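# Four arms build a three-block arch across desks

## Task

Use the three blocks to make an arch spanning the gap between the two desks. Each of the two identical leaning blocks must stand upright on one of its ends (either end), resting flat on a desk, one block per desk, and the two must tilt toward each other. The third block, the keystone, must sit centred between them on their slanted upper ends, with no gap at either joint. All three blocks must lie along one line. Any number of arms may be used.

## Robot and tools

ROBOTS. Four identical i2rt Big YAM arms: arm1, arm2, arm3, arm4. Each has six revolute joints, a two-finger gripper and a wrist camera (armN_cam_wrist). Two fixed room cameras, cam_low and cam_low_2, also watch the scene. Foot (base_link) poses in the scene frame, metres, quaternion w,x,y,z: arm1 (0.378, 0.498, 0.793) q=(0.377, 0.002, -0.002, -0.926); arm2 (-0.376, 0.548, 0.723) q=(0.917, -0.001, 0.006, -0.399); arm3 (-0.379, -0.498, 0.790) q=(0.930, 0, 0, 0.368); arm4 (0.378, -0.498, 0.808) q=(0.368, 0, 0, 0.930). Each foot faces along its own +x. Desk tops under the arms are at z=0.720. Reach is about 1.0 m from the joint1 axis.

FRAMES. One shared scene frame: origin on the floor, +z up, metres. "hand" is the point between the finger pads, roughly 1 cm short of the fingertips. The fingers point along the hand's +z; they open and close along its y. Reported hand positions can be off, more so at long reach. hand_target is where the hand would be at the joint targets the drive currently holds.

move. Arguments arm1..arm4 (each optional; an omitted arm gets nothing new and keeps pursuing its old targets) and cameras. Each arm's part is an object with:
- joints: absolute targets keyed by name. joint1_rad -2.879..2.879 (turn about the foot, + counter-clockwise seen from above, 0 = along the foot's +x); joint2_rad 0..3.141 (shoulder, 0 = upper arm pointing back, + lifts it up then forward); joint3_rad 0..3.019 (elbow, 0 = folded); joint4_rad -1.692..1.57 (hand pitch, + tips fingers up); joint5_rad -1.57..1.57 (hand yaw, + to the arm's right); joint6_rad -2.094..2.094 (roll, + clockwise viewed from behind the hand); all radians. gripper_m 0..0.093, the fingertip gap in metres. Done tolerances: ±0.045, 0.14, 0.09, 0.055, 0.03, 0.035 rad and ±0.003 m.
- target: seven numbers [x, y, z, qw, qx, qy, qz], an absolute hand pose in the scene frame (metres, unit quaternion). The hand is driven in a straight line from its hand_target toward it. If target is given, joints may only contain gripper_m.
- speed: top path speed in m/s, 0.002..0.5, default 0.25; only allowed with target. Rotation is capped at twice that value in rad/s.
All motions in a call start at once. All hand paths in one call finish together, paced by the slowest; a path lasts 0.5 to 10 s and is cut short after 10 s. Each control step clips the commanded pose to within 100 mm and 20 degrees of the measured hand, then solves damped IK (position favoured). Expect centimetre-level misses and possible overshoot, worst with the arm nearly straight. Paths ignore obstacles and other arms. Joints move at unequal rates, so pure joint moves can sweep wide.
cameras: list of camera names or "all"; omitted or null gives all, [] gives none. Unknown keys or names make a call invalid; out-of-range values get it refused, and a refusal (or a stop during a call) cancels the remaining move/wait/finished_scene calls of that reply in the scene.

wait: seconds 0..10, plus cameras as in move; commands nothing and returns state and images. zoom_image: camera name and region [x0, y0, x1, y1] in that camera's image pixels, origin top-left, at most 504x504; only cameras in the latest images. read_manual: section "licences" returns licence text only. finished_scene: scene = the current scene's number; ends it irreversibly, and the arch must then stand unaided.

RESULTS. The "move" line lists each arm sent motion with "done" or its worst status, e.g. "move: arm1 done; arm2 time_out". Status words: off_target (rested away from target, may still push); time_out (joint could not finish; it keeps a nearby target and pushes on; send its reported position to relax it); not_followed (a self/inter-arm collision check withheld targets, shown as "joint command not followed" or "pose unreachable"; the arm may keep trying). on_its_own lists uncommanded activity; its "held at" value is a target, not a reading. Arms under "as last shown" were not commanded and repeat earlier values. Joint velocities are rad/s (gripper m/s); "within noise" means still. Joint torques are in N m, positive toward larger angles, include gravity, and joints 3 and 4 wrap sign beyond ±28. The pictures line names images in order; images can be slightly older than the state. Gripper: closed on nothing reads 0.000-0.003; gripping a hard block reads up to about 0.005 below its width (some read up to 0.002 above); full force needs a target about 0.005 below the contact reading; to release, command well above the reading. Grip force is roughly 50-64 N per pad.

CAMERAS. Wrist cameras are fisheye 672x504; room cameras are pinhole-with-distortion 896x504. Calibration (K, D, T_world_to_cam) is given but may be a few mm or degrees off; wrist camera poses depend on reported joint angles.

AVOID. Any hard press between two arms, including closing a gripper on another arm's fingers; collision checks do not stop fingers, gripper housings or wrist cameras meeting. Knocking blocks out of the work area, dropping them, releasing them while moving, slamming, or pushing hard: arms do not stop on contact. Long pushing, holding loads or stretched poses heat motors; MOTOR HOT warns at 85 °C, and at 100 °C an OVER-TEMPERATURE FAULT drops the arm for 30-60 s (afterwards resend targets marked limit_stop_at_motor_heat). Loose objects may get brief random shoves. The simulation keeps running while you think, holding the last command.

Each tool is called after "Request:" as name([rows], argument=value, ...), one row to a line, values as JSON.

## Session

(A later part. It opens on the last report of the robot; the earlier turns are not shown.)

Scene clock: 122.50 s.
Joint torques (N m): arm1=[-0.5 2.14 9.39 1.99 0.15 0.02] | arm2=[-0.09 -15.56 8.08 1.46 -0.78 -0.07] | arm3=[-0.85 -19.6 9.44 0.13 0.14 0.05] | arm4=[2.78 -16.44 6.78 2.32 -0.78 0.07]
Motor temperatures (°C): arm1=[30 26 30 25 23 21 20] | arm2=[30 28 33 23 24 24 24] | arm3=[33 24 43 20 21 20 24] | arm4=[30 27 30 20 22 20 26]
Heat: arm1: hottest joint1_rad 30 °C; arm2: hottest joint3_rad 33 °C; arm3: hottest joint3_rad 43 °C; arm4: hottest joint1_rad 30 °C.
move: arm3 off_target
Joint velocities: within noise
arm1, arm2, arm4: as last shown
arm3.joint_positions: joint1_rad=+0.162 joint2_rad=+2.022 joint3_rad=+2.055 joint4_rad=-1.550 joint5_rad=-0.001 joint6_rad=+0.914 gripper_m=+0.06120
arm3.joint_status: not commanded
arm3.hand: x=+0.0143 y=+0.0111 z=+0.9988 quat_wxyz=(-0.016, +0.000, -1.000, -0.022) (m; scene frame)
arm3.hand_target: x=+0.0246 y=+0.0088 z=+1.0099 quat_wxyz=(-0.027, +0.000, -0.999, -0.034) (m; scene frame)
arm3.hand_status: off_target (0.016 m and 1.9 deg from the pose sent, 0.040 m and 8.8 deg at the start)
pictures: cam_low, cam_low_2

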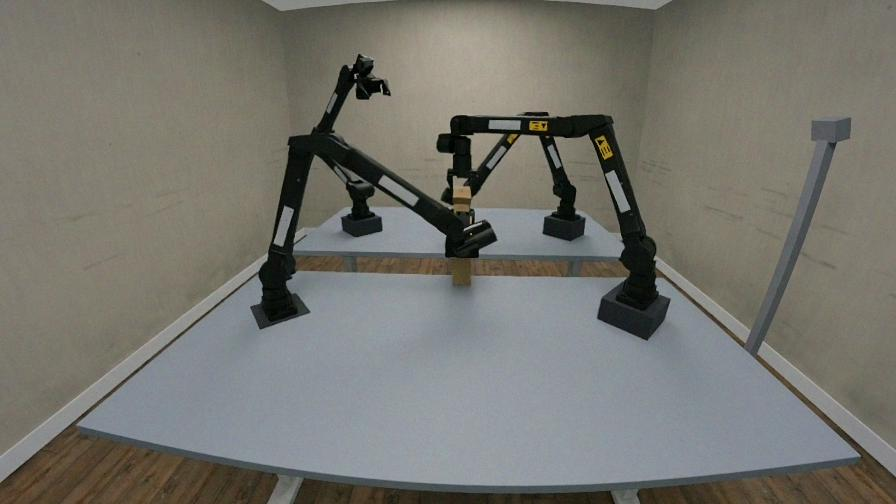

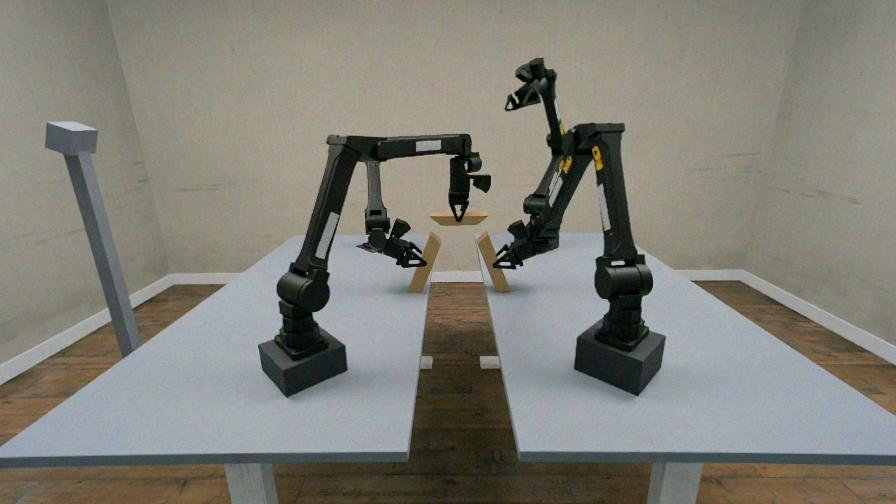

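Request:
move(arm3={"target":[0.025,0.005,0.968,-0.027,0.003,-0.9990,-0.034],"speed":0.06}, cameras=["cam_low","cam_low_2"])

Request:
zoom_image(camera="cam_low_2", region=[400, 200, 520, 290])

Request:
zoom_image(camera="cam_low", region=[400, 150, 540, 300])

Scene clock: 125.27 s.
Joint torques (N m): arm1=[-0.5 2.08 9.36 1.98 0.15 0.01] | arm2=[-0.44 -15.38 8.1 1.36 -0.79 -0.09] | arm3=[-0.26 -20.19 8.57 0.24 0.13 0.03] | arm4=[2.78 -16.5 6.74 2.33 -0.78 0.07]
Motor temperatures (°C): arm1=[30 26 29 25 23 21 20] | arm2=[30 28 33 23 24 24 24] | arm3=[33 24 42 20 21 20 24] | arm4=[30 27 30 20 22 20 26]
Heat: arm1: hottest joint1_rad 30 °C; arm2: hottest joint3_rad 33 °C; arm3: hottest joint3_rad 42 °C; arm4: hottest joint1_rad 30 °C.
move: arm3 off_target
Joint velocities: within noise
arm1, arm2, arm4: as last shown
arm3.joint_positions: joint1_rad=+0.157 joint2_rad=+2.022 joint3_rad=+1.941 joint4_rad=-1.435 joint5_rad=-0.001 joint6_rad=+0.905 gripper_m=+0.06120
arm3.joint_status: not commanded
arm3.hand: x=+0.0163 y=+0.0085 z=+0.9552 quat_wxyz=(-0.016, +0.002, -1.000, -0.022) (m; scene frame)
arm3.hand_target: x=+0.0247 y=+0.0049 z=+0.9679 quat_wxyz=(-0.027, +0.003, -0.999, -0.034) (m; scene frame)
arm3.hand_status: off_target (0.016 m and 1.9 deg from the pose sent, 0.033 m and 1.9 deg at the start)
pictures: cam_low, cam_low_2

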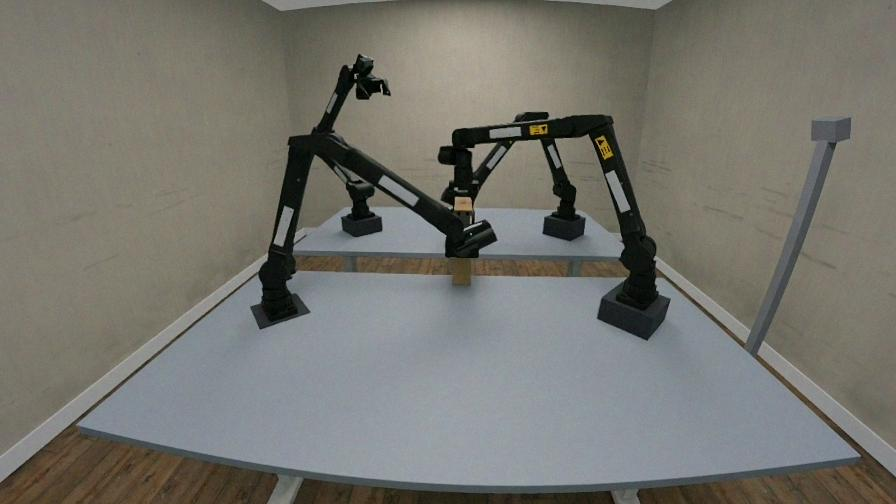

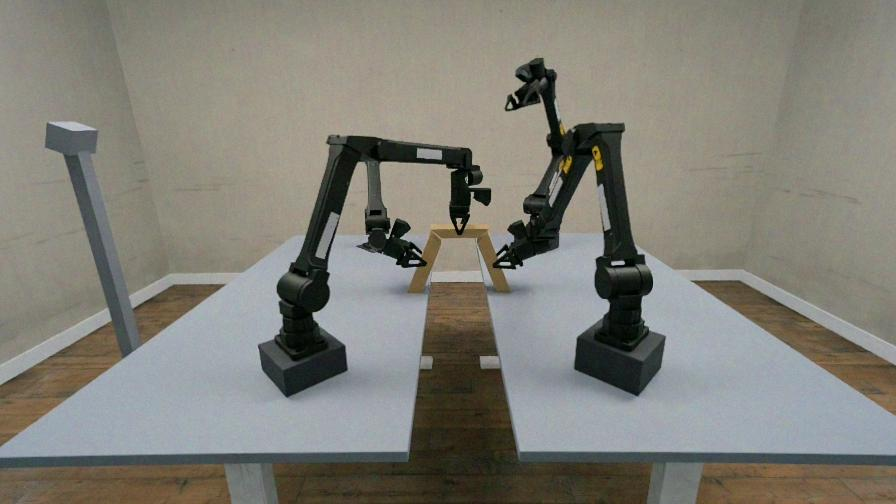

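Scaled by 4.200 from the camera's 896x504 image, which has a finer 1280x720 frame.

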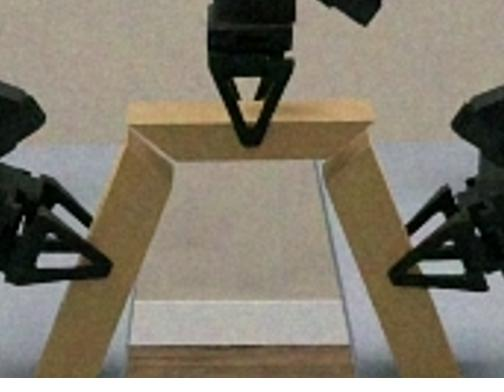

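Scaled by 3.360 from the camera's 896x504 image, which has a finer 1280x720 frame.

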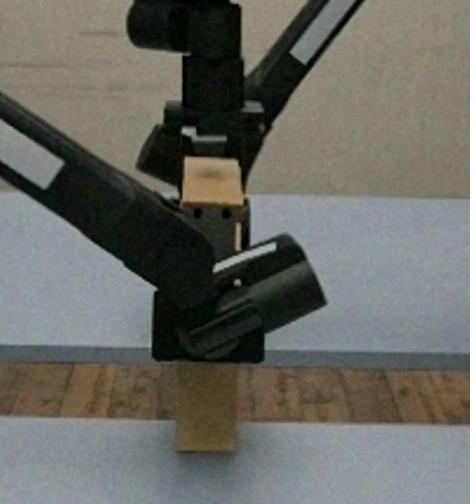

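Request:
move(arm3={"target":[0.024,0.004,0.95,-0.027,0.003,-0.9990,-0.034],"speed":0.03}, cameras=["cam_low","cam_low_2"])

Request:
zoom_image(camera="cam_low_2", region=[400, 200, 520, 300])

Request:
zoom_image(camera="cam_low", region=[400, 150, 540, 300])

Scene clock: 127.47 s.
Joint torques (N m): arm1=[-0.62 2.14 9.35 1.95 0.16 0.02] | arm2=[-0.32 -15.44 7.99 1.36 -0.78 -0.11] | arm3=[-0.15 -19.78 8.44 0.14 0.13 0.06] | arm4=[2.67 -16.5 6.76 2.32 -0.78 0.07]
Motor temperatures (°C): arm1=[30 26 29 25 23 21 20] | arm2=[30 28 33 23 24 24 24] | arm3=[33 25 42 20 21 20 24] | arm4=[30 27 30 20 22 20 26]
Heat: arm1: hottest joint1_rad 30 °C; arm2: hottest joint3_rad 33 °C; arm3: hottest joint3_rad 42 °C; arm4: hottest joint1_rad 30 °C.
move: arm3 off_target
Joint velocities: within noise
arm1, arm2, arm4: as last shown
arm3.joint_positions: joint1_rad=+0.157 joint2_rad=+2.022 joint3_rad=+1.895 joint4_rad=-1.388 joint5_rad=-0.001 joint6_rad=+0.905 gripper_m=+0.06120
arm3.joint_status: not commanded
arm3.hand: x=+0.0154 y=+0.0073 z=+0.9377 quat_wxyz=(-0.017, +0.002, -1.000, -0.023) (m; scene frame)
arm3.hand_target: x=+0.0239 y=+0.0040 z=+0.9500 quat_wxyz=(-0.027, +0.003, -0.999, -0.034) (m; scene frame)
arm3.hand_status: off_target (0.015 m and 1.8 deg from the pose sent, 0.010 m and 1.9 deg at the start)
pictures: cam_low, cam_low_2

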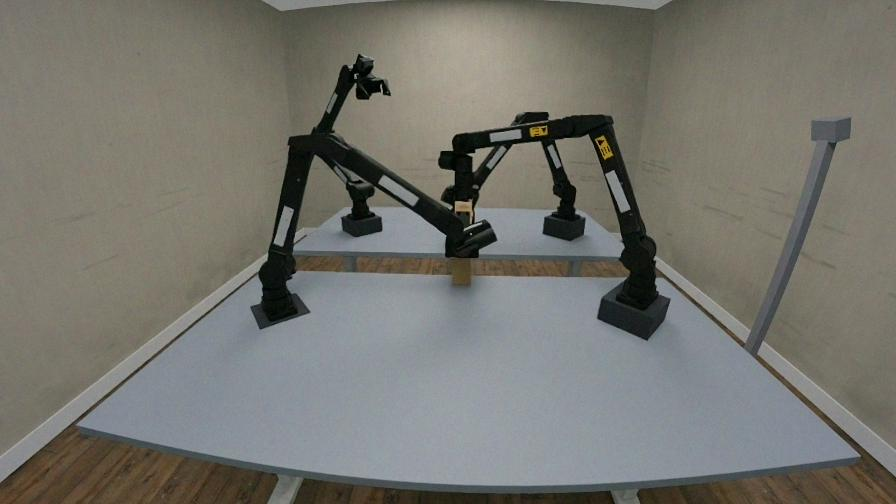

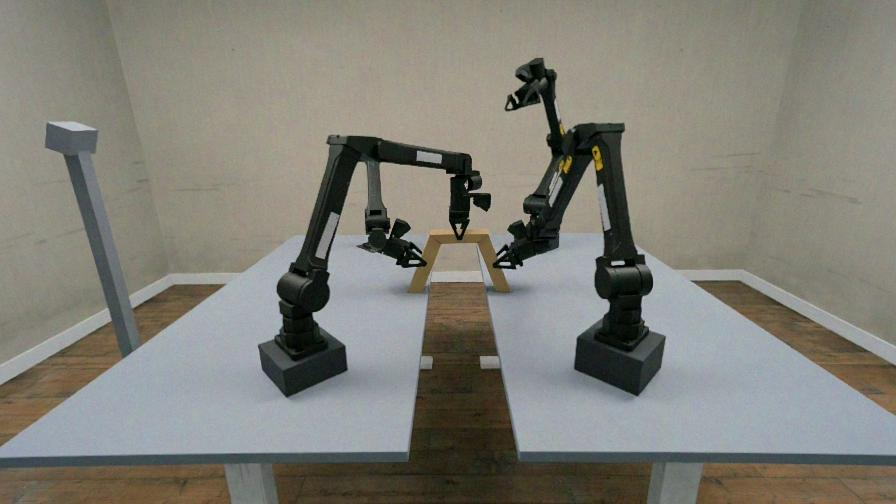

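Scaled by 4.200 from the camera's 896x504 image, which has a finer 1280x720 frame.

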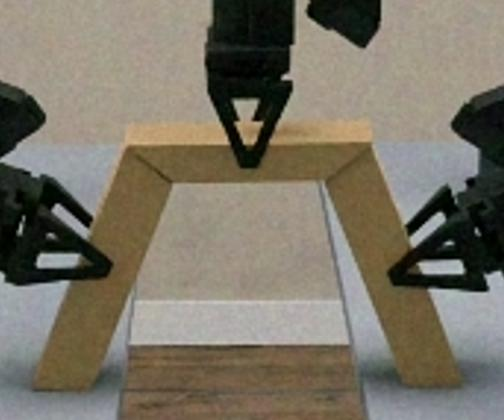

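Scaled by 3.360 from the camera's 896x504 image, which has a finer 1280x720 frame.

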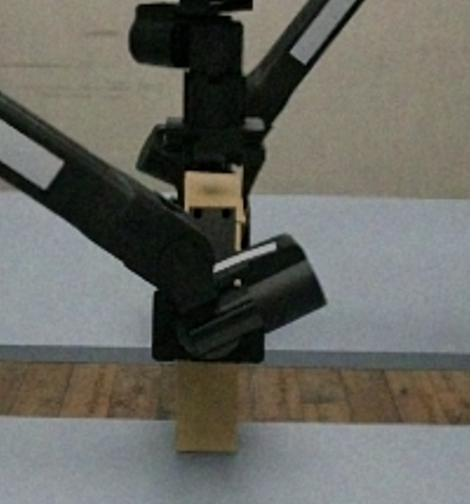

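Request:
move(arm3={"target":[0.024,0.004,0.94,-0.027,0.003,-0.9990,-0.034],"speed":0.03}, cameras=["cam_low","cam_low_2"])

Request:
zoom_image(camera="cam_low_2", region=[400, 200, 520, 300])

Request:
zoom_image(camera="cam_low", region=[400, 150, 540, 300])

Scene clock: 129.37 s.
Joint torques (N m): arm1=[-0.56 2.08 9.37 1.98 0.14 0.01] | arm2=[-0.21 -15.74 8.09 1.47 -0.76 -0.11] | arm3=[-0.09 -20.07 7.68 0.44 0.12 0.05] | arm4=[2.67 -16.56 6.83 2.22 -0.67 0.07]
Motor temperatures (°C): arm1=[30 26 29 25 23 21 20] | arm2=[30 28 33 23 24 24 24] | arm3=[33 25 41 20 21 20 24] | arm4=[30 27 30 20 22 20 26]
Heat: arm1: hottest joint1_rad 30 °C; arm2: hottest joint3_rad 33 °C; arm3: hottest joint3_rad 41 °C; arm4: hottest joint1_rad 30 °C.
move: arm3 done
Joint velocities: within noise
arm1: as last shown
arm2.joint_positions: joint1_rad=-0.584 joint2_rad=+1.914 joint3_rad=+1.287 joint4_rad=-0.502 joint5_rad=-1.170 joint6_rad=-1.086 gripper_m=+0.05944
arm2.joint_status: not commanded
arm2.hand: x=-0.1225 y=-0.0005 z=+0.8319 quat_wxyz=(-0.564, -0.010, -0.826, +0.000) (m; scene frame)
arm2.hand_target: x=-0.1152 y=+0.0014 z=+0.8250 quat_wxyz=(-0.566, +0.000, -0.824, -0.001) (m; scene frame)
arm2.hand_status: not commanded
arm3.joint_positions: joint1_rad=+0.156 joint2_rad=+2.022 joint3_rad=+1.884 joint4_rad=-1.371 joint5_rad=+0.001 joint6_rad=+0.903 gripper_m=+0.06120
arm3.joint_status: not commanded
arm3.hand: x=+0.0167 y=+0.0074 z=+0.9336 quat_wxyz=(-0.019, +0.003, -1.000, -0.024) (m; scene frame)
arm3.hand_target: x=+0.0242 y=+0.0037 z=+0.9400 quat_wxyz=(-0.028, +0.003, -0.999, -0.033) (m; scene frame)
arm3.hand_status: done (0.010 m and 1.4 deg from the pose sent, 0.010 m and 1.8 deg at the start)
arm4.joint_positions: joint1_rad=-0.627 joint2_rad=+2.000 joint3_rad=+1.089 joint4_rad=-0.200 joint5_rad=-1.155 joint6_rad=-1.060 gripper_m=+0.05836
arm4.joint_status: not commanded
arm4.hand: x=+0.1216 y=+0.0017 z=+0.8240 quat_wxyz=(+0.003, +0.825, -0.007, -0.565) (m; scene frame)
arm4.hand_target: x=+0.1151 y=+0.0037 z=+0.8200 quat_wxyz=(+0.001, +0.824, +0.000, -0.566) (m; scene frame)
arm4.hand_status: not commanded
pictures: cam_low, cam_low_2

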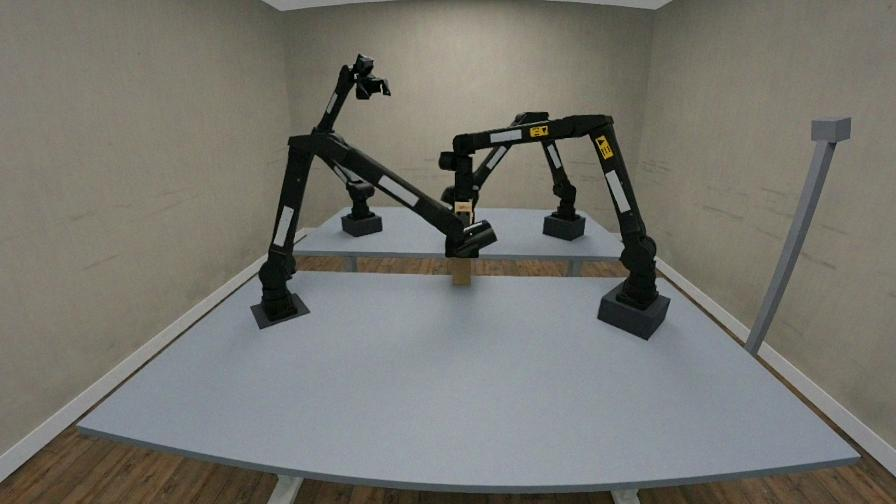

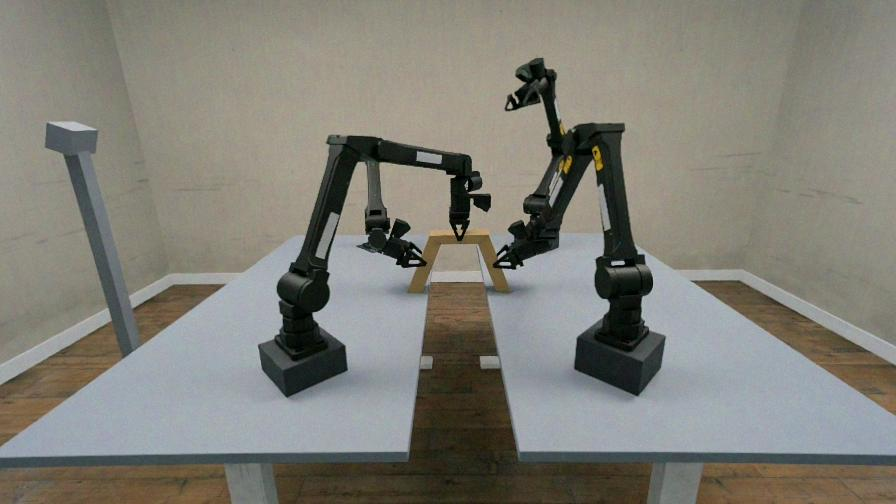

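Scaled by 4.200 from the camera's 896x504 image, which has a finer 1280x720 frame.

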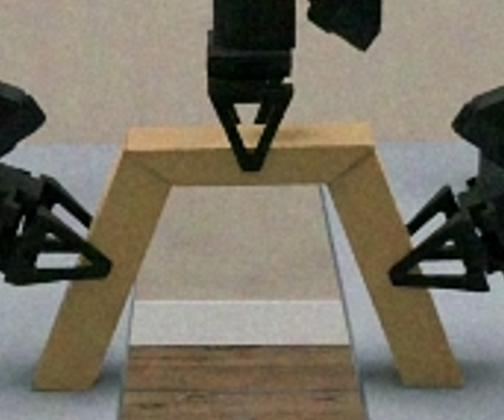

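Scaled by 3.360 from the camera's 896x504 image, which has a finer 1280x720 frame.

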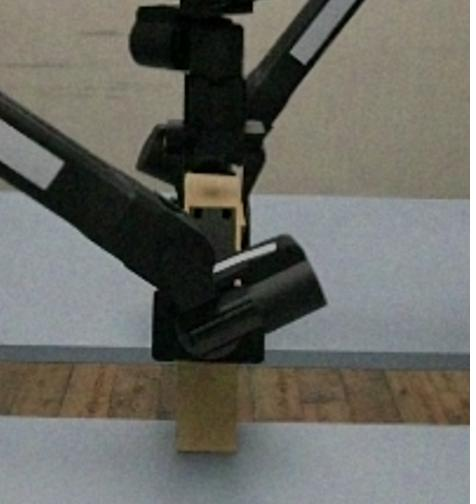

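Request:
move(arm3={"target":[0.024,0.004,0.936,-0.027,0.003,-0.9990,-0.034],"speed":0.03}, cameras=[])

Request:
move(arm3={"joints":{"gripper_m":0.068}}, cameras=["cam_low_2"])

Request:
zoom_image(camera="cam_low_2", region=[400, 200, 520, 300])

Request:
move(arm2={"joints":{"gripper_m":0.066}}, arm4={"joints":{"gripper_m":0.066}}, cameras=["cam_low","cam_low_2","arm3_cam_wrist"])

Request:
zoom_image(camera="cam_low_2", region=[400, 200, 520, 300])

Scene clock: 132.03 s.
Joint torques (N m): arm1=[-0.56 2.26 9.33 1.99 0.15 0.02] | arm2=[-0.15 -15.21 8.05 1.36 -0.74 -0.11] | arm3=[-0.21 -19.72 7.54 0.59 0.08 0.04] | arm4=[2.61 -16.5 6.83 2.22 -0.65 0.07]
Motor temperatures (°C): arm1=[30 26 29 25 23 21 20] | arm2=[30 28 33 23 24 24 24] | arm3=[33 25 40 20 21 20 24] | arm4=[30 27 29 20 22 20 26]
Heat: arm1: hottest joint1_rad 30 °C; arm2: hottest joint3_rad 33 °C; arm3: hottest joint3_rad 40 °C; arm4: hottest joint1_rad 30 °C.
move: arm3 done
Joint velocities: within noise
arm1, arm2, arm4: as last shown
arm3.joint_positions: joint1_rad=+0.156 joint2_rad=+2.020 joint3_rad=+1.880 joint4_rad=-1.365 joint5_rad=+0.001 joint6_rad=+0.903 gripper_m=+0.06120
arm3.joint_status: not commanded
arm3.hand: x=+0.0168 y=+0.0075 z=+0.9331 quat_wxyz=(-0.020, +0.003, -0.999, -0.026) (m; scene frame)
arm3.hand_target: x=+0.0239 y=+0.0040 z=+0.9359 quat_wxyz=(-0.027, +0.003, -0.999, -0.034) (m; scene frame)
arm3.hand_status: done (0.009 m and 1.2 deg from the pose sent, 0.008 m and 1.4 deg at the start)
arm4.hand_target: x=+0.1151 y=+0.0038 z=+0.8200 quat_wxyz=(+0.001, +0.824, +0.000, -0.566) (m; scene frame)
pictures: none
No camera images: "cameras" was empty.

Scene clock: 132.63 s.
Joint torques (N m): arm1=[-0.56 2.02 9.39 1.96 0.14 0.02] | arm2=[-0.21 -15.21 8.02 1.36 -0.71 -0.1] | arm3=[-0.15 -19.6 7.86 0.2 0.07 0.06] | arm4=[2.67 -16.5 6.87 2.18 -0.63 0.07]
Motor temperatures (°C): arm1=[30 26 29 25 23 21 20] | arm2=[30 28 33 23 24 24 24] | arm3=[33 25 40 20 20 20 24] | arm4=[30 27 29 20 22 20 26]
Heat: arm1: hottest joint1_rad 30 °C; arm2: hottest joint3_rad 33 °C; arm3: hottest joint3_rad 40 °C; arm4: hottest joint1_rad 30 °C.
move: arm3 done
Joint velocities: within noise
arm1.joint_positions: joint1_rad=+0.259 joint2_rad=+0.566 joint3_rad=+1.417 joint4_rad=-1.332 joint5_rad=+0.225 joint6_rad=+0.325 gripper_m=+0.09397
arm1.joint_status: not commanded
arm1.hand: x=+0.2371 y=+0.3432 z=+1.3593 quat_wxyz=(-0.250, -0.818, -0.239, +0.459) (m; scene frame)
arm1.hand_target: x=+0.2348 y=+0.3430 z=+1.3635 quat_wxyz=(-0.256, -0.816, -0.228, +0.466) (m; scene frame)
arm1.hand_status: not commanded
arm2.joint_positions: joint1_rad=-0.584 joint2_rad=+1.914 joint3_rad=+1.287 joint4_rad=-0.501 joint5_rad=-1.170 joint6_rad=-1.086 gripper_m=+0.05944
arm2.joint_status: not commanded
arm2.hand: x=-0.1225 y=-0.0007 z=+0.8320 quat_wxyz=(-0.564, -0.009, -0.825, +0.000) (m; scene frame)
arm2.hand_target: x=-0.1152 y=+0.0012 z=+0.8250 quat_wxyz=(-0.566, +0.000, -0.824, +0.000) (m; scene frame)
arm2.hand_status: not commanded
arm3.joint_positions: joint1_rad=+0.156 joint2_rad=+2.020 joint3_rad=+1.875 joint4_rad=-1.354 joint5_rad=-0.001 joint6_rad=+0.903 gripper_m=+0.06791
arm3.joint_status: all done
arm3.hand: x=+0.0174 y=+0.0087 z=+0.9316 quat_wxyz=(-0.021, +0.003, -0.999, -0.029) (m; scene frame)
arm3.hand_target: x=+0.0238 y=+0.0043 z=+0.9359 quat_wxyz=(-0.027, +0.003, -0.999, -0.034) (m; scene frame)
arm3.hand_status: not commanded
arm4.joint_positions: joint1_rad=-0.627 joint2_rad=+2.000 joint3_rad=+1.088 joint4_rad=-0.200 joint5_rad=-1.155 joint6_rad=-1.067 gripper_m=+0.05836
arm4.joint_status: not commanded
arm4.hand: x=+0.1217 y=+0.0012 z=+0.8237 quat_wxyz=(+0.002, +0.825, -0.005, -0.564) (m; scene frame)
arm4.hand_target: x=+0.1152 y=+0.0037 z=+0.8199 quat_wxyz=(-0.001, +0.825, +0.002, -0.566) (m; scene frame)
arm4.hand_status: not commanded
pictures: cam_low_2

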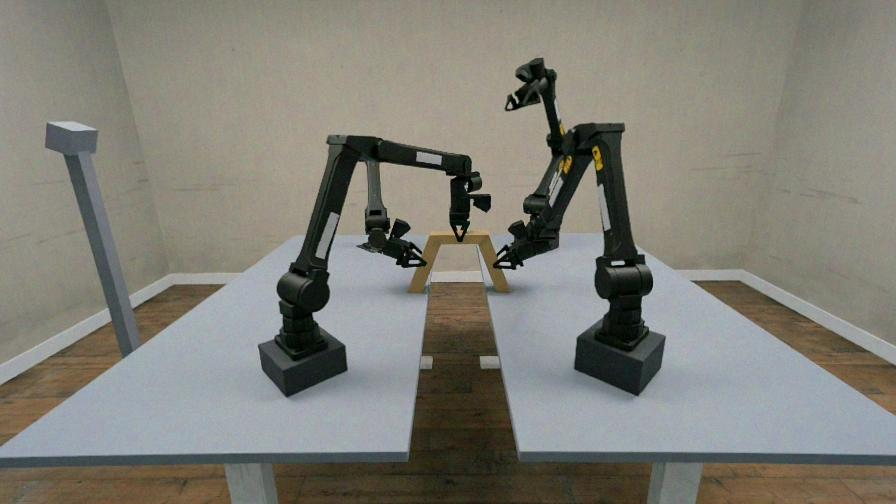

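Scaled by 4.200 from the camera's 896x504 image, which has a finer 1280x720 frame.

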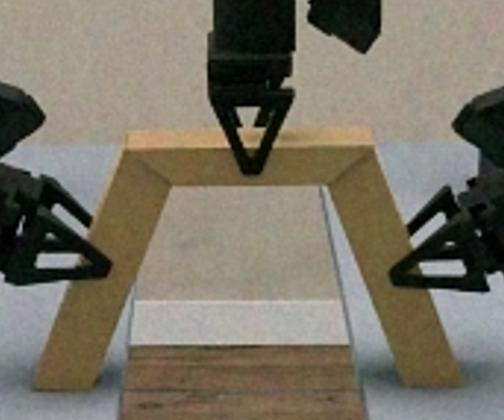

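Scene clock: 133.20 s.
Joint torques (N m): arm1=[-0.56 2.02 9.37 1.96 0.15 0.02] | arm2=[-0.38 -15.68 8.09 1.03 -0.7 -0.1] | arm3=[-0.09 -19.78 7.87 0.21 0.08 0.07] | arm4=[2.61 -16.62 6.9 1.91 -0.63 0.07]
Motor temperatures (°C): arm1=[30 26 29 25 23 21 20] | arm2=[30 28 33 22 24 24 24] | arm3=[33 26 40 20 20 20 24] | arm4=[30 27 29 20 22 20 26]
Heat: arm1: hottest joint1_rad 30 °C; arm2: hottest joint3_rad 33 °C; arm3: hottest joint3_rad 40 °C; arm4: hottest joint1_rad 30 °C.
move: arm2 done; arm4 done
Joint velocities: within noise
arm1, arm3: as last shown
arm2.joint_positions: joint1_rad=-0.583 joint2_rad=+1.914 joint3_rad=+1.287 joint4_rad=-0.491 joint5_rad=-1.171 joint6_rad=-1.086 gripper_m=+0.06589
arm2.joint_status: all done
arm2.hand: x=-0.1216 y=-0.0015 z=+0.8327 quat_wxyz=(-0.566, -0.006, -0.825, +0.003) (m; scene frame)
arm2.hand_target: x=-0.1150 y=+0.0014 z=+0.8252 quat_wxyz=(-0.566, +0.000, -0.824, -0.001) (m; scene frame)
arm2.hand_status: not commanded
arm3.joint_positions: joint1_rad=+0.156 joint2_rad=+2.020 joint3_rad=+1.875 joint4_rad=-1.354 joint5_rad=-0.001 joint6_rad=+0.903 gripper_m=+0.06793
arm4.joint_positions: joint1_rad=-0.627 joint2_rad=+2.000 joint3_rad=+1.088 joint4_rad=-0.192 joint5_rad=-1.155 joint6_rad=-1.067 gripper_m=+0.06588
arm4.joint_status: all done
arm4.hand: x=+0.1213 y=+0.0020 z=+0.8240 quat_wxyz=(-0.001, +0.825, -0.003, -0.565) (m; scene frame)
arm4.hand_target: x=+0.1150 y=+0.0038 z=+0.8199 quat_wxyz=(-0.001, +0.824, +0.002, -0.566) (m; scene frame)
arm4.hand_status: not commanded
pictures: arm3_cam_wrist, cam_low, cam_low_2
camera_calibration:
arm3_cam_wrist: T_world_to_cam=[[-0.000441378, -0.998869, -0.0475535, 0.0527472], [-0.832855, -0.0259532, 0.552883, -0.497136], [-0.553491, 0.0398492, -0.831901, 0.907625], [0, 0, 0, 1]] pos_world=[0.0883436, 0.00361709, 1.03242]

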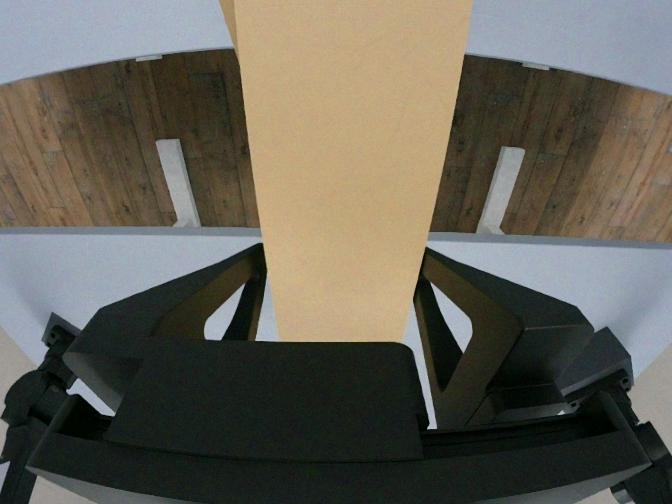

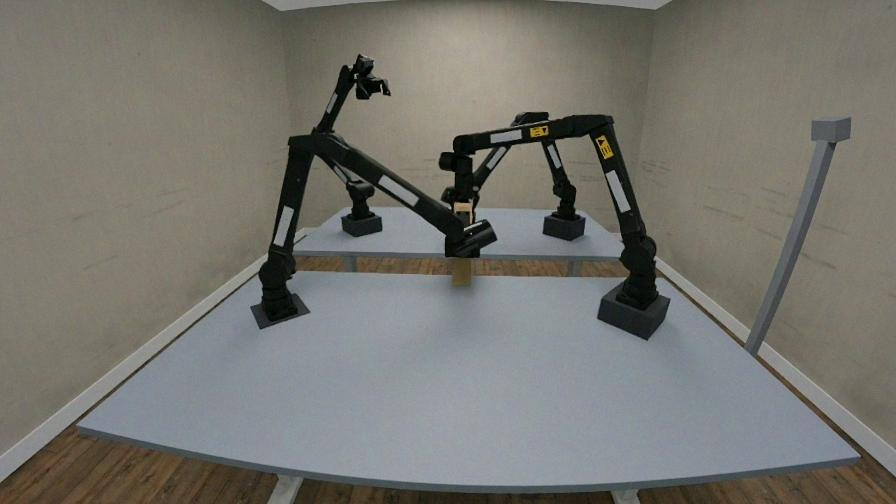

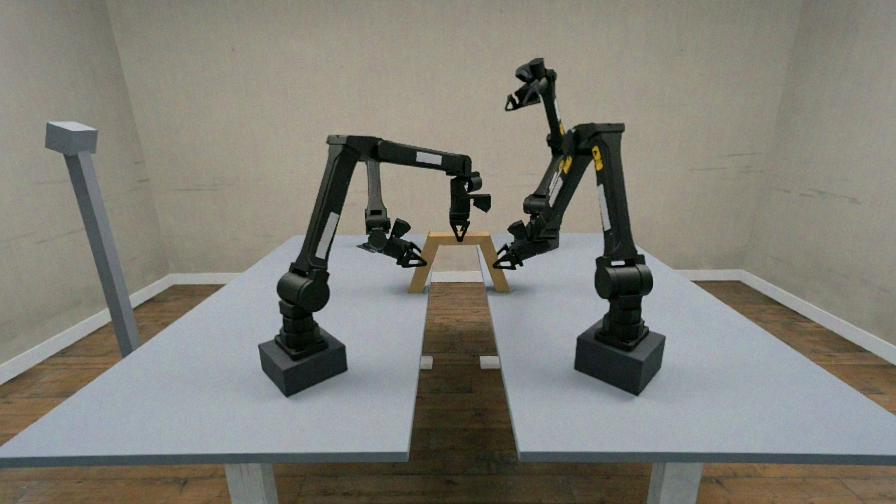

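Scaled by 4.200 from the camera's 896x504 image, which has a finer 1280x720 frame.

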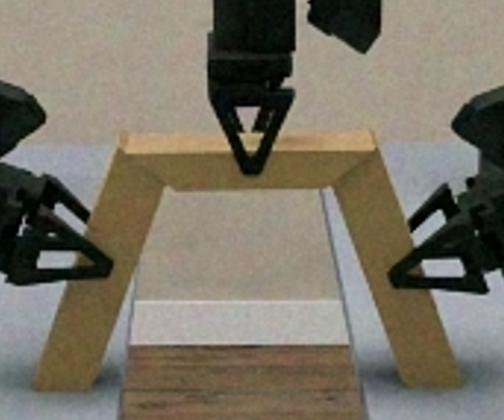

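Request:
move(arm2={"joints":{"gripper_m":0.090}}, arm4={"joints":{"gripper_m":0.090}}, arm3={"joints":{"gripper_m":0.085}}, cameras=["cam_low","cam_low_2"])

Request:
zoom_image(camera="cam_low_2", region=[400, 200, 520, 300])

Scene clock: 134.93 s.
Joint torques (N m): arm1=[-0.56 2.08 9.36 1.95 0.14 0.02] | arm2=[-0.38 -15.5 7.98 0.99 -0.71 -0.11] | arm3=[-0.26 -19.49 7.77 0.24 0.08 0.06] | arm4=[2.73 -16.5 6.91 1.91 -0.62 0.07]
Motor temperatures (°C): arm1=[30 26 29 25 23 21 20] | arm2=[30 28 33 22 24 24 24] | arm3=[33 26 40 20 20 20 24] | arm4=[30 27 29 20 22 20 26]
Heat: arm1: hottest joint1_rad 30 °C; arm2: hottest joint3_rad 33 °C; arm3: hottest joint3_rad 40 °C; arm4: hottest joint1_rad 30 °C.
move: arm2 done; arm3 done; arm4 done
Joint velocities: within noise
arm1: as last shown
arm2.joint_positions: joint1_rad=-0.583 joint2_rad=+1.914 joint3_rad=+1.287 joint4_rad=-0.491 joint5_rad=-1.171 joint6_rad=-1.086 gripper_m=+0.08981
arm2.joint_status: all done
arm2.hand: x=-0.1216 y=-0.0015 z=+0.8327 quat_wxyz=(-0.566, -0.006, -0.825, +0.003) (m; scene frame)
arm2.hand_target: x=-0.1150 y=+0.0014 z=+0.8252 quat_wxyz=(-0.566, +0.000, -0.824, -0.001) (m; scene frame)
arm2.hand_status: not commanded
arm3.joint_positions: joint1_rad=+0.156 joint2_rad=+2.020 joint3_rad=+1.875 joint4_rad=-1.354 joint5_rad=-0.001 joint6_rad=+0.903 gripper_m=+0.08486
arm3.joint_status: all done
arm3.hand: x=+0.0174 y=+0.0087 z=+0.9316 quat_wxyz=(-0.021, +0.003, -0.999, -0.029) (m; scene frame)
arm3.hand_target: x=+0.0238 y=+0.0043 z=+0.9359 quat_wxyz=(-0.027, +0.003, -0.999, -0.034) (m; scene frame)
arm3.hand_status: not commanded
arm4.joint_positions: joint1_rad=-0.627 joint2_rad=+2.000 joint3_rad=+1.088 joint4_rad=-0.192 joint5_rad=-1.155 joint6_rad=-1.067 gripper_m=+0.08980
arm4.joint_status: all done
arm4.hand: x=+0.1213 y=+0.0020 z=+0.8240 quat_wxyz=(-0.001, +0.825, -0.003, -0.565) (m; scene frame)
arm4.hand_target: x=+0.1150 y=+0.0037 z=+0.8199 quat_wxyz=(-0.001, +0.824, +0.002, -0.566) (m; scene frame)
arm4.hand_status: not commanded
pictures: cam_low, cam_low_2

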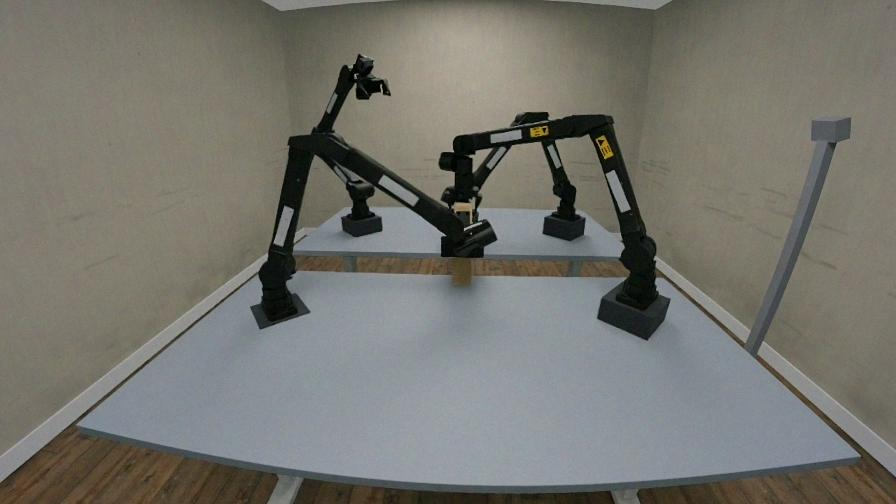

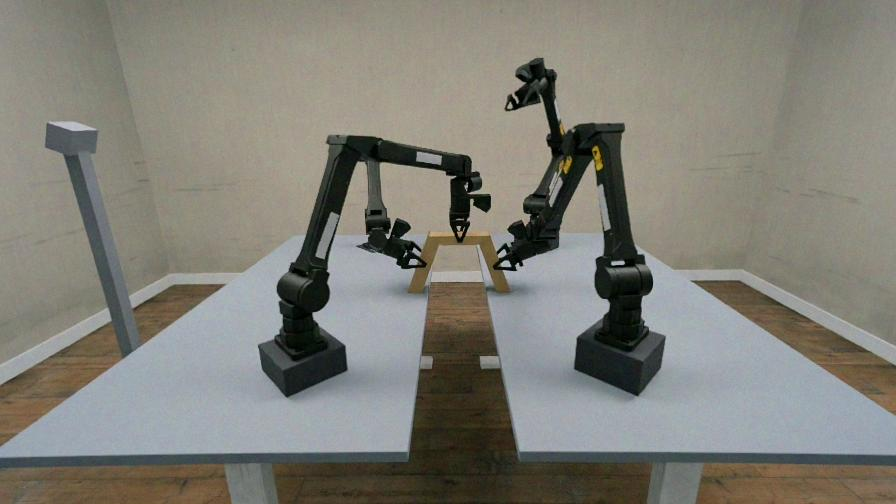

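Scaled by 4.200 from the camera's 896x504 image, which has a finer 1280x720 frame.

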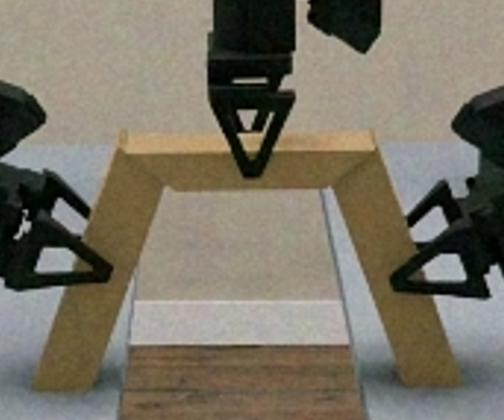

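Request:
move(arm2={"target":[-0.255,0.001,0.881,0.5664,0,0.8241,0],"speed":0.1}, arm4={"target":[0.255,0.004,0.876,0,-0.8241,0,0.5664],"speed":0.1}, cameras=[])

Request:
move(arm3={"target":[0.026,0.004,1.07,-0.027,0.003,-0.9990,-0.034],"speed":0.1})

Request:
zoom_image(camera="cam_low_2", region=[400, 200, 520, 300])

Request:
zoom_image(camera="arm3_cam_wrist", region=[200, 0, 480, 260])

Scene clock: 139.97 s.
Joint torques (N m): arm1=[-0.56 2.2 9.36 1.95 0.15 0.01] | arm2=[-1.61 -14.86 12.27 -0.75 -0.57 -0.14] | arm3=[-0.38 -19.55 7.8 0.25 0.05 0.05] | arm4=[1.44 -17.08 9.35 -0.68 -0.6 -0.17]
Motor temperatures (°C): arm1=[30 26 28 25 23 21 20] | arm2=[30 28 33 22 24 24 23] | arm3=[33 26 39 20 20 20 24] | arm4=[29 28 29 20 22 20 26]
Heat: arm1: hottest joint1_rad 30 °C; arm2: hottest joint3_rad 33 °C; arm3: hottest joint3_rad 39 °C; arm4: hottest joint1_rad 29 °C.
move: arm2 off_target; arm4 off_target
Joint velocities: within noise
arm1, arm3: as last shown
arm2.joint_positions: joint1_rad=-0.821 joint2_rad=+1.914 joint3_rad=+1.426 joint4_rad=-1.298 joint5_rad=-1.210 joint6_rad=-1.774 gripper_m=+0.08989
arm2.joint_status: not commanded
arm2.hand: x=-0.2510 y=+0.0162 z=+0.8740 quat_wxyz=(-0.568, -0.008, -0.823, -0.012) (m; scene frame)
arm2.hand_target: x=-0.2553 y=+0.0011 z=+0.8812 quat_wxyz=(-0.566, +0.003, -0.824, +0.003) (m; scene frame)
arm2.hand_status: off_target (0.017 m and 1.7 deg from the pose sent, 0.142 m and 0.8 deg at the start)
arm3.joint_positions: joint1_rad=+0.156 joint2_rad=+2.020 joint3_rad=+1.875 joint4_rad=-1.354 joint5_rad=-0.001 joint6_rad=+0.903 gripper_m=+0.08490
arm4.joint_positions: joint1_rad=-0.888 joint2_rad=+1.962 joint3_rad=+1.205 joint4_rad=-1.028 joint5_rad=-1.201 joint6_rad=-1.762 gripper_m=+0.08988
arm4.joint_status: not commanded
arm4.hand: x=+0.2518 y=-0.0103 z=+0.8671 quat_wxyz=(+0.015, +0.823, -0.011, -0.568) (m; scene frame)
arm4.hand_target: x=+0.2550 y=+0.0040 z=+0.8764 quat_wxyz=(-0.001, +0.824, +0.001, -0.567) (m; scene frame)
arm4.hand_status: off_target (0.017 m and 2.2 deg from the pose sent, 0.143 m and 0.4 deg at the start)
pictures: none
No camera images: "cameras" was empty.

Scene clock: 142.00 s.
Joint torques (N m): arm1=[-0.56 2.14 9.37 1.98 0.15 0.02] | arm2=[-1.44 -14.68 12.23 -0.55 -0.58 -0.19] | arm3=[-0.38 -18.61 13.33 -0.49 0.14 0.05] | arm4=[1.55 -17.14 9.29 -0.64 -0.6 -0.17]
Motor temperatures (°C): arm1=[30 26 28 25 23 21 20] | arm2=[30 28 34 22 24 24 23] | arm3=[33 26 39 20 20 20 24] | arm4=[29 28 30 20 22 20 25]
Heat: arm1: hottest joint1_rad 30 °C; arm2: hottest joint3_rad 34 °C; arm3: hottest joint3_rad 39 °C; arm4: hottest joint3_rad 30 °C.
move: arm3 off_target
Joint velocities: within noise
arm1, arm4: as last shown
arm2.joint_positions: joint1_rad=-0.821 joint2_rad=+1.914 joint3_rad=+1.426 joint4_rad=-1.300 joint5_rad=-1.210 joint6_rad=-1.774 gripper_m=+0.08989
arm2.joint_status: not commanded
arm2.hand: x=-0.2510 y=+0.0164 z=+0.8741 quat_wxyz=(-0.568, -0.008, -0.823, -0.013) (m; scene frame)
arm2.hand_target: x=-0.2553 y=+0.0013 z=+0.8811 quat_wxyz=(-0.566, +0.002, -0.824, +0.002) (m; scene frame)
arm2.hand_status: not commanded
arm3.joint_positions: joint1_rad=+0.155 joint2_rad=+2.008 joint3_rad=+2.161 joint4_rad=-1.673 joint5_rad=-0.001 joint6_rad=+0.903 gripper_m=+0.08491
arm3.joint_status: not commanded
arm3.hand: x=+0.0121 y=+0.0009 z=+1.0474 quat_wxyz=(-0.015, +0.002, -1.000, -0.020) (m; scene frame)
arm3.hand_target: x=+0.0249 y=+0.0025 z=+1.0697 quat_wxyz=(-0.032, +0.002, -0.999, -0.039) (m; scene frame)
arm3.hand_status: off_target (0.027 m and 2.1 deg from the pose sent, 0.139 m and 0.9 deg at the start; a joint's target at an end of its range on 20 of 61 steps)
arm4.hand: x=+0.2518 y=-0.0102 z=+0.8672 quat_wxyz=(+0.015, +0.823, -0.011, -0.568) (m; scene frame)
arm4.hand_target: x=+0.2550 y=+0.0041 z=+0.8764 quat_wxyz=(-0.001, +0.824, +0.000, -0.567) (m; scene frame)
pictures: arm1_cam_wrist, arm2_cam_wrist, arm3_cam_wrist, arm4_cam_wrist, cam_low, cam_low_2
camera_calibration:
arm1_cam_wrist: T_world_to_cam=[[-0.61727, 0.753799, -0.225311, 0.196597], [0.763371, 0.504544, -0.40336, 0.193937], [-0.190373, -0.420978, -0.886869, 1.51701], [0, 0, 0, 1]] pos_world=[0.262104, 0.392581, 1.46791]
arm2_cam_wrist: T_world_to_cam=[[-0.0395698, -0.998374, -0.0410337, 0.0398309], [-0.80029, 0.0562546, -0.596969, 0.331121], [0.598306, 0.00921696, -0.801214, 0.968585], [0, 0, 0, 1]] pos_world=[-0.312942, 0.0122116, 0.975347]
arm3_cam_wrist: T_world_to_cam=[[-0.00166653, -0.999519, -0.0309515, 0.0331751], [-0.825583, -0.0160901, 0.564052, -0.57756], [-0.564278, 0.0264931, -0.825159, 0.994394], [0, 0, 0, 1]] pos_world=[0.0843465, -0.00247846, 1.14733]
arm4_cam_wrist: T_world_to_cam=[[0.00741639, 0.999572, -0.0282864, 0.0325946], [0.838674, -0.0216227, -0.544205, 0.264387], [-0.544584, -0.019687, -0.838475, 0.989295], [0, 0, 0, 1]] pos_world=[0.316777, -0.00738767, 0.974302]

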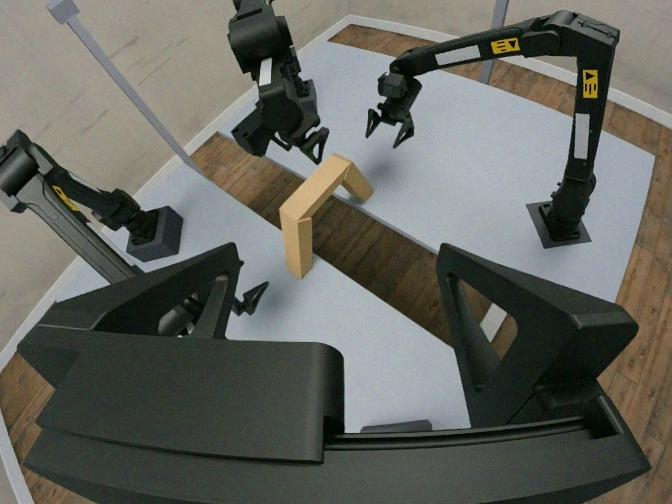

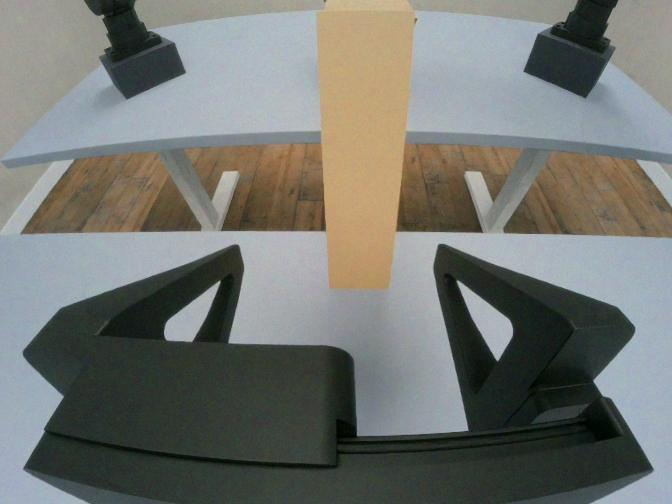

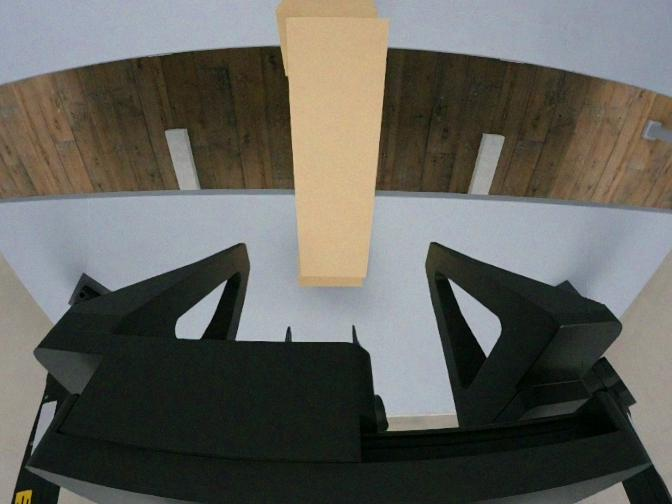

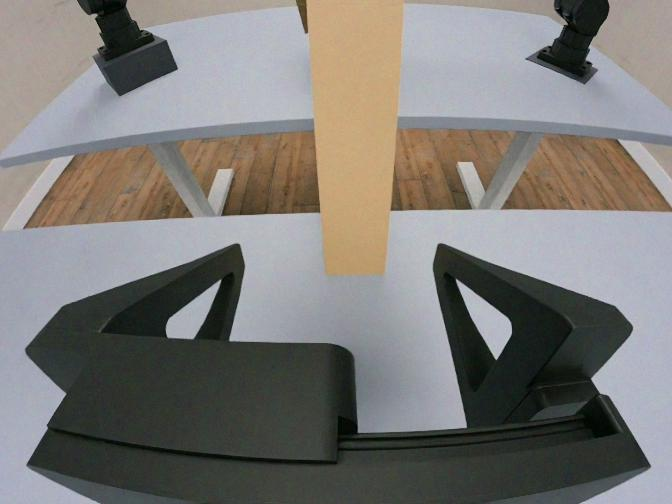

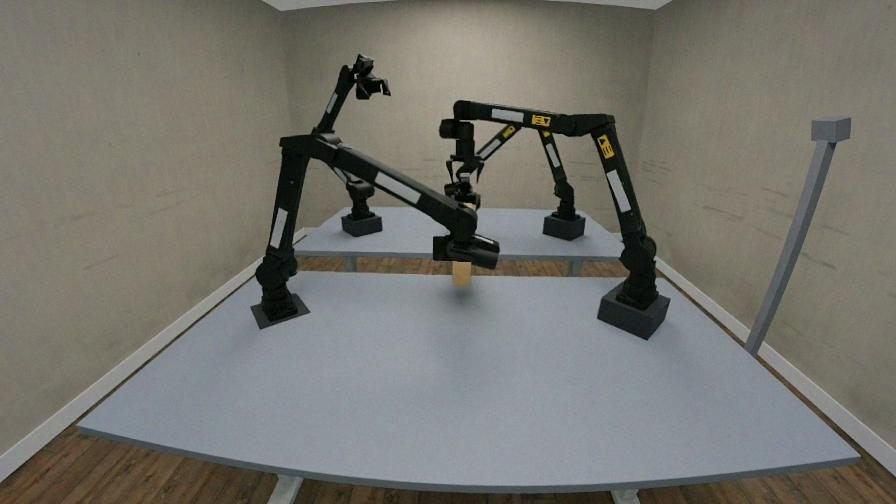

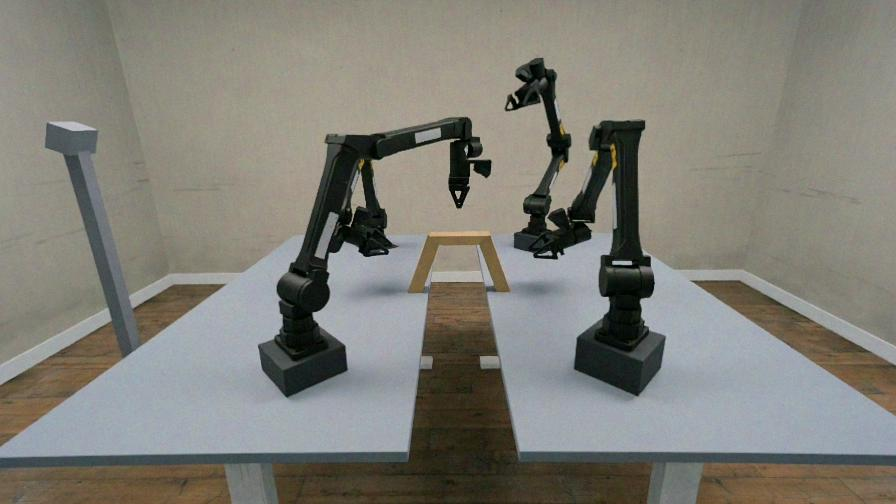

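Scaled by 4.200 from the camera's 896x504 image, which has a finer 1280x720 frame.

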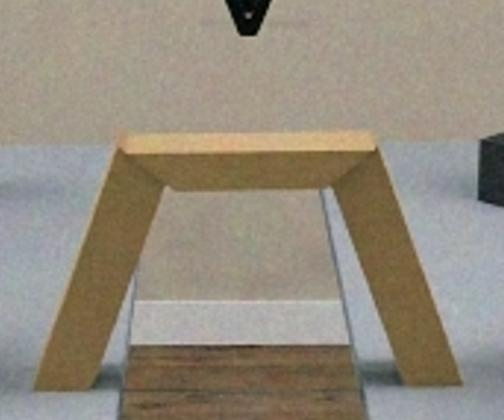

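Scaled by 1.800 from the camera's 672x504 image, which has a finer 960x720 frame.

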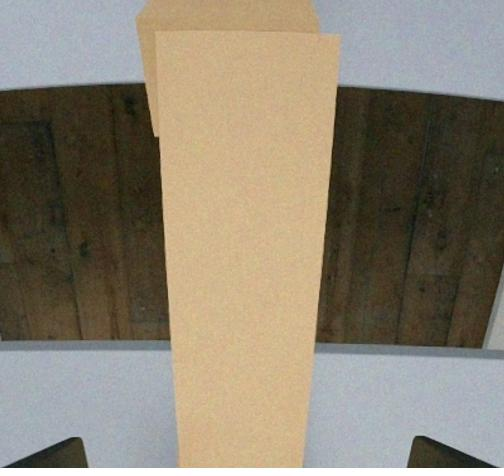

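Request:
finished_scene(scene=1)

The scene is finished: the task was done.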